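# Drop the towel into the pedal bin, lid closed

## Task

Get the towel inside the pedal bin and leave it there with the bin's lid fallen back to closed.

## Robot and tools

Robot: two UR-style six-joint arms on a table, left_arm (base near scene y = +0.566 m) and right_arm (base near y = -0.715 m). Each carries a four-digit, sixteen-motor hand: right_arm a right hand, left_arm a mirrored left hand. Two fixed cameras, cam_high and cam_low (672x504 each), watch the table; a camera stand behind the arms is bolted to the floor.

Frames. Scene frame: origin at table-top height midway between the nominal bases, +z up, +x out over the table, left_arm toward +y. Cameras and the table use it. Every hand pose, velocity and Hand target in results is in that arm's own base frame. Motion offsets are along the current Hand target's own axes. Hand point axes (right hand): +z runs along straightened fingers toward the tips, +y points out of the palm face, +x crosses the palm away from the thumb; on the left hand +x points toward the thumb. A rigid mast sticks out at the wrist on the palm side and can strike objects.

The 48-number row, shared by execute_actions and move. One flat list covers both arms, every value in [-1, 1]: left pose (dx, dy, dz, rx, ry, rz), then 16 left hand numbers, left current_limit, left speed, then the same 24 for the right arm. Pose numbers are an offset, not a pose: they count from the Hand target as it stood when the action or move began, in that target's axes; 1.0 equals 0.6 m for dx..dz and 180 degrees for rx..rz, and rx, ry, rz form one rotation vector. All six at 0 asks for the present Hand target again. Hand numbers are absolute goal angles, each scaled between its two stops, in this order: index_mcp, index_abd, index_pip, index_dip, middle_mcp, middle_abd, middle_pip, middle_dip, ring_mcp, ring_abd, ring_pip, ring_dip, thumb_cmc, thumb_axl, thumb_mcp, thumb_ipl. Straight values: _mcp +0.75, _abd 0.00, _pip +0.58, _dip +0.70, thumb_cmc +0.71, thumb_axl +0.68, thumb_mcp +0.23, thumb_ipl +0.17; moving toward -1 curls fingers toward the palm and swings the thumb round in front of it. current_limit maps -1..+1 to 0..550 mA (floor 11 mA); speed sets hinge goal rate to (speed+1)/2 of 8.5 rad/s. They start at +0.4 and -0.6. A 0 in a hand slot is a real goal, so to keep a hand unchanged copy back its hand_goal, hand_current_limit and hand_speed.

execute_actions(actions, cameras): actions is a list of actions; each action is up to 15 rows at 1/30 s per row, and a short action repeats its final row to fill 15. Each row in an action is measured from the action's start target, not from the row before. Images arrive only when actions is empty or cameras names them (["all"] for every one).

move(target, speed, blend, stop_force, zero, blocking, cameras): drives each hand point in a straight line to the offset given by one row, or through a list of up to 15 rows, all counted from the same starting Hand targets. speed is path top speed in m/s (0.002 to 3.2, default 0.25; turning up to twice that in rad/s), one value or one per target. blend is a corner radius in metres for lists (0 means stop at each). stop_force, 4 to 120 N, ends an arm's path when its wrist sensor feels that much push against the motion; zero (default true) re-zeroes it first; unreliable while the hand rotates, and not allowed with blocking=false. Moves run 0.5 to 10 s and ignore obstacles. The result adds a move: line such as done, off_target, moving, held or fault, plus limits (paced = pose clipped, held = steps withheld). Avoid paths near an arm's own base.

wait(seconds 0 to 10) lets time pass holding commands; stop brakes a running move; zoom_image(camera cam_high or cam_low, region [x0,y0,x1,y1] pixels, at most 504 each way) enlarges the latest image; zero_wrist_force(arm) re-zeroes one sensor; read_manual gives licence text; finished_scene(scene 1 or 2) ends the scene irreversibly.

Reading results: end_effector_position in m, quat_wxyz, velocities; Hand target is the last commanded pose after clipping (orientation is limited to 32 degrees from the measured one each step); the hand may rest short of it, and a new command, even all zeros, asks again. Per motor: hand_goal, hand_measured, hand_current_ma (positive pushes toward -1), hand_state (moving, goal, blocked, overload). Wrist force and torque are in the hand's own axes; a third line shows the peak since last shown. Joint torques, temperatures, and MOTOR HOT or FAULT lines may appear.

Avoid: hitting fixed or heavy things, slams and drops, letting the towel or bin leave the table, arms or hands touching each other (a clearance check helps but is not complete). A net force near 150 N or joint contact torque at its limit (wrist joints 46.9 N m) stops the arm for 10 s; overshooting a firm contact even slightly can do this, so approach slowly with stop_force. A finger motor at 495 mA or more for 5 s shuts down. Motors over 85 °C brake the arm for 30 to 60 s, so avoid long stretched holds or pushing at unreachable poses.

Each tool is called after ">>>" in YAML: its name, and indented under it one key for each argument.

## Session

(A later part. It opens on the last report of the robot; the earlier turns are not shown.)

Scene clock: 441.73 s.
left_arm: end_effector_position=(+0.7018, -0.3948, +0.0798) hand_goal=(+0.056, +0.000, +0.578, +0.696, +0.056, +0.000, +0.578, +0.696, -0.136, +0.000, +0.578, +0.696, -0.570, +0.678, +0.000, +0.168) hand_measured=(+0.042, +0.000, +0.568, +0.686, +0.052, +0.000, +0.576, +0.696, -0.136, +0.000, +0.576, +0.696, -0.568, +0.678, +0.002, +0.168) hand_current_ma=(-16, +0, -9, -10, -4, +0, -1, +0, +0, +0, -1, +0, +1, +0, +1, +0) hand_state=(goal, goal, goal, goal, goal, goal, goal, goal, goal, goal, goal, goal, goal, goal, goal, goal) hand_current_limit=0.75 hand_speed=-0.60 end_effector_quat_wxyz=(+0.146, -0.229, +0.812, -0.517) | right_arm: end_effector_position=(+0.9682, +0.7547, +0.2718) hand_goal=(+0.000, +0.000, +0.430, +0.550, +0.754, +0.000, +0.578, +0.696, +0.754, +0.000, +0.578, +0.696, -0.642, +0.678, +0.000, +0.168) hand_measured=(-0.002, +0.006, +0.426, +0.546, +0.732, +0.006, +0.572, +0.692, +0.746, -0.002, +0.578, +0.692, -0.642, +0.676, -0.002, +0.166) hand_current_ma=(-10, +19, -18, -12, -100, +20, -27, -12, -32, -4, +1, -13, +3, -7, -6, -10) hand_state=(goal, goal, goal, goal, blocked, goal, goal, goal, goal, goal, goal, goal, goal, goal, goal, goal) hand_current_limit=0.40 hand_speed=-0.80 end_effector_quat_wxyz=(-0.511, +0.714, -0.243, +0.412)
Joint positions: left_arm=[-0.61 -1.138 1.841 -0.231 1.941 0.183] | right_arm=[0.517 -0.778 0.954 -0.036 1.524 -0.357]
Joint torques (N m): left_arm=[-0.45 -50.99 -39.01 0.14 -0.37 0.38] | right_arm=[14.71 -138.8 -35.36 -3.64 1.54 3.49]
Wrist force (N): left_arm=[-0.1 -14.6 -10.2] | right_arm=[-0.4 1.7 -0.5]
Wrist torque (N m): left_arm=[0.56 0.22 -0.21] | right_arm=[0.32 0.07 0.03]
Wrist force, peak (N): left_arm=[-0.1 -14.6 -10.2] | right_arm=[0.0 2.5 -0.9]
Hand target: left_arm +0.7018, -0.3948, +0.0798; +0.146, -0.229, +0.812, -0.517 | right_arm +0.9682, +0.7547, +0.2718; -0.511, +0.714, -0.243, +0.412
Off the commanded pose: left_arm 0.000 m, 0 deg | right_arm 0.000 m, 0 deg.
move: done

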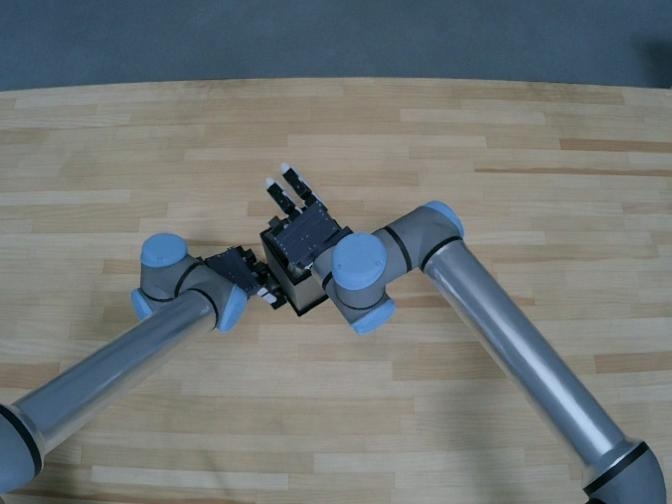

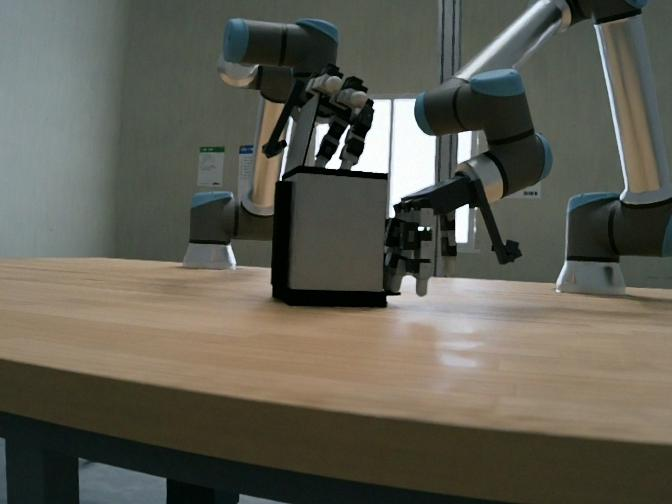

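>>> move:
  target:
    - [0,0,0,0,0,0, 0.055,0,0.577,0.696,0.055,0,0.577,0.696,-0.137,0,0.577,0.696,-0.571,0.678,0.0,0.168,0.75,-0.6, 0.0903,-0.2482,-0.0371,0,0,0, 0.0,0,0.43,0.55,0.753,0,0.577,0.696,0.753,0,0.577,0.696,-0.643,0.677,0.0,0.168,0.4,-0.8]
    - [0,-0.0529,-0.0247,0,0,0, 0.055,0,0.577,0.696,0.055,0,0.577,0.696,-0.137,0,0.577,0.696,-0.571,0.678,0.0,0.168,0.75,-0.6, 0.0708,-0.1935,-0.4495,0,0,0, 0.0,0,0.43,0.55,0.753,0,0.577,0.696,0.753,0,0.577,0.696,-0.643,0.677,0.0,0.168,0.4,-0.8]
    - [0,-0.11,-0.16,0,0,0, 0.055,0,0.577,0.696,0.055,0,0.577,0.696,-0.137,0,0.577,0.696,-0.571,0.678,0.0,0.168,0.75,-0.6, 0.0708,-0.1935,-0.4495,0,0,0, 0.0,0,0.43,0.55,0.753,0,0.577,0.696,0.753,0,0.577,0.696,-0.643,0.677,0.0,0.168,0.4,-0.8]
  speed: [0.12, 0.1, 0.2]
  blend: [0.02, 0, 0]
  cameras: ["all"]

>>> zoom_image:
  camera: "cam_low"
  region: [230, 100, 450, 320]

>>> zoom_image:
  camera: "cam_high"
  region: [220, 170, 380, 330]

Scene clock: 458.50 s.
left_arm: end_effector_position=(+0.6710, -0.3445, +0.1801) hand_goal=(+0.056, +0.000, +0.578, +0.696, +0.056, +0.000, +0.578, +0.696, -0.136, +0.000, +0.578, +0.696, -0.570, +0.678, +0.000, +0.168) hand_measured=(+0.054, +0.000, +0.578, +0.694, +0.054, +0.000, +0.580, +0.696, -0.136, +0.000, +0.576, +0.696, -0.568, +0.678, +0.002, +0.168) hand_current_ma=(-1, +0, +0, -1, -1, +0, +1, +0, +0, +0, -1, +0, +1, +0, +1, +0) hand_state=(goal, goal, goal, goal, goal, goal, goal, goal, goal, goal, goal, goal, goal, goal, goal, goal) hand_current_limit=0.75 hand_speed=-0.60 end_effector_quat_wxyz=(+0.146, -0.229, +0.812, -0.517) | right_arm: end_effector_position=(+0.7569, +0.6210, +0.4315) hand_goal=(+0.000, +0.000, +0.430, +0.550, +0.754, +0.000, +0.578, +0.696, +0.754, +0.000, +0.578, +0.696, -0.642, +0.678, +0.000, +0.168) hand_measured=(-0.004, +0.006, +0.426, +0.546, +0.732, +0.006, +0.572, +0.692, +0.746, -0.002, +0.578, +0.692, -0.640, +0.676, -0.002, +0.166) hand_current_ma=(-13, +18, -16, -12, -100, +20, -26, -12, -34, -4, +0, -13, +4, -7, -5, -10) hand_state=(goal, goal, goal, goal, blocked, goal, goal, goal, goal, goal, goal, goal, goal, goal, goal, goal) hand_current_limit=0.40 hand_speed=-0.80 end_effector_quat_wxyz=(-0.511, +0.714, -0.243, +0.412)
Joint positions: left_arm=[-0.57 -1.302 1.861 -0.081 1.977 0.203] | right_arm=[0.501 -1.268 1.434 -0.027 1.508 -0.36]
Joint torques (N m): left_arm=[5.91 -78.5 -29.93 1.75 2.45 2.23] | right_arm=[-17.27 -99.1 -34.82 -3.33 -1.95 -3.81]
Wrist force (N): left_arm=[0.5 0.6 0.4] | right_arm=[-0.3 1.6 -0.7]
Wrist torque (N m): left_arm=[0.19 -0.06 -0.10] | right_arm=[0.32 0.05 0.20]
Wrist force, peak (N): left_arm=[0.0 -14.7 -10.0] | right_arm=[-1.1 3.0 -0.3]
Hand target: left_arm +0.6710, -0.3444, +0.1802; +0.146, -0.229, +0.812, -0.517 | right_arm +0.7569, +0.6210, +0.4315; -0.511, +0.714, -0.243, +0.412
Off the commanded pose: left_arm 0.000 m, 0 deg | right_arm 0.000 m, 0 deg.
move: done

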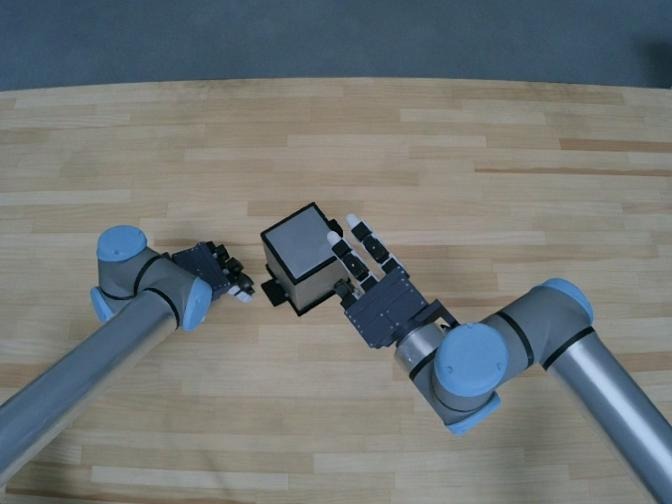

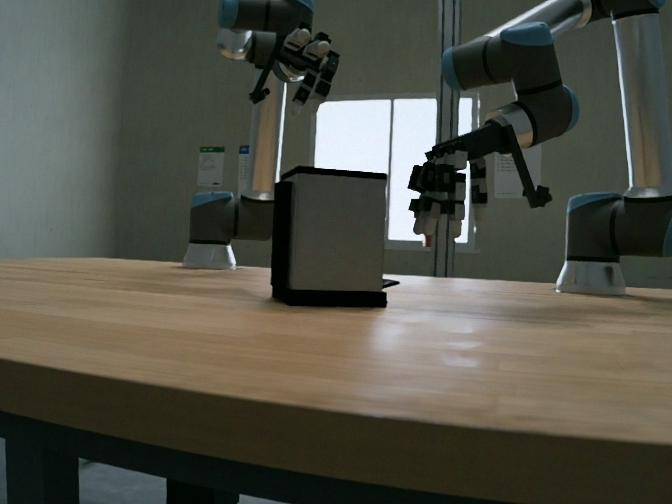

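Scaled by 2.291 from the camera's 672x504 image, which has a finer 960x720 frame.

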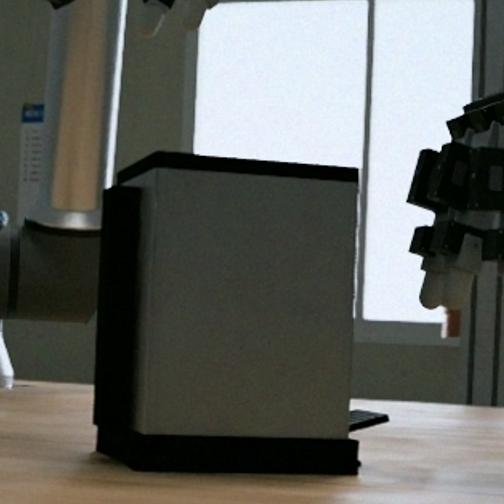

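Scaled by 3.150 from the camera's 672x504 image, which has a finer 960x720 frame.

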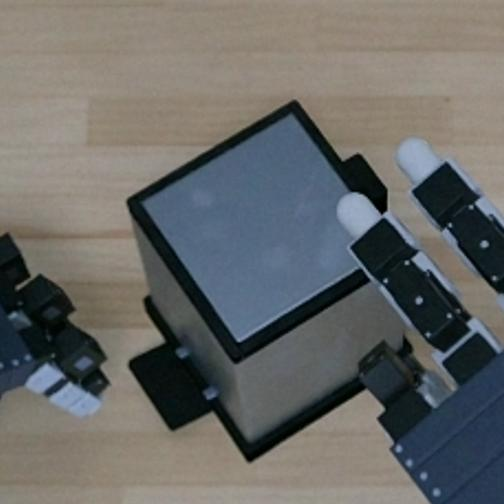

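The lid is shut and no part of the towel is visible outside the bin.

>>> finished_scene:
  scene: 2

The scene is finished: the task was done.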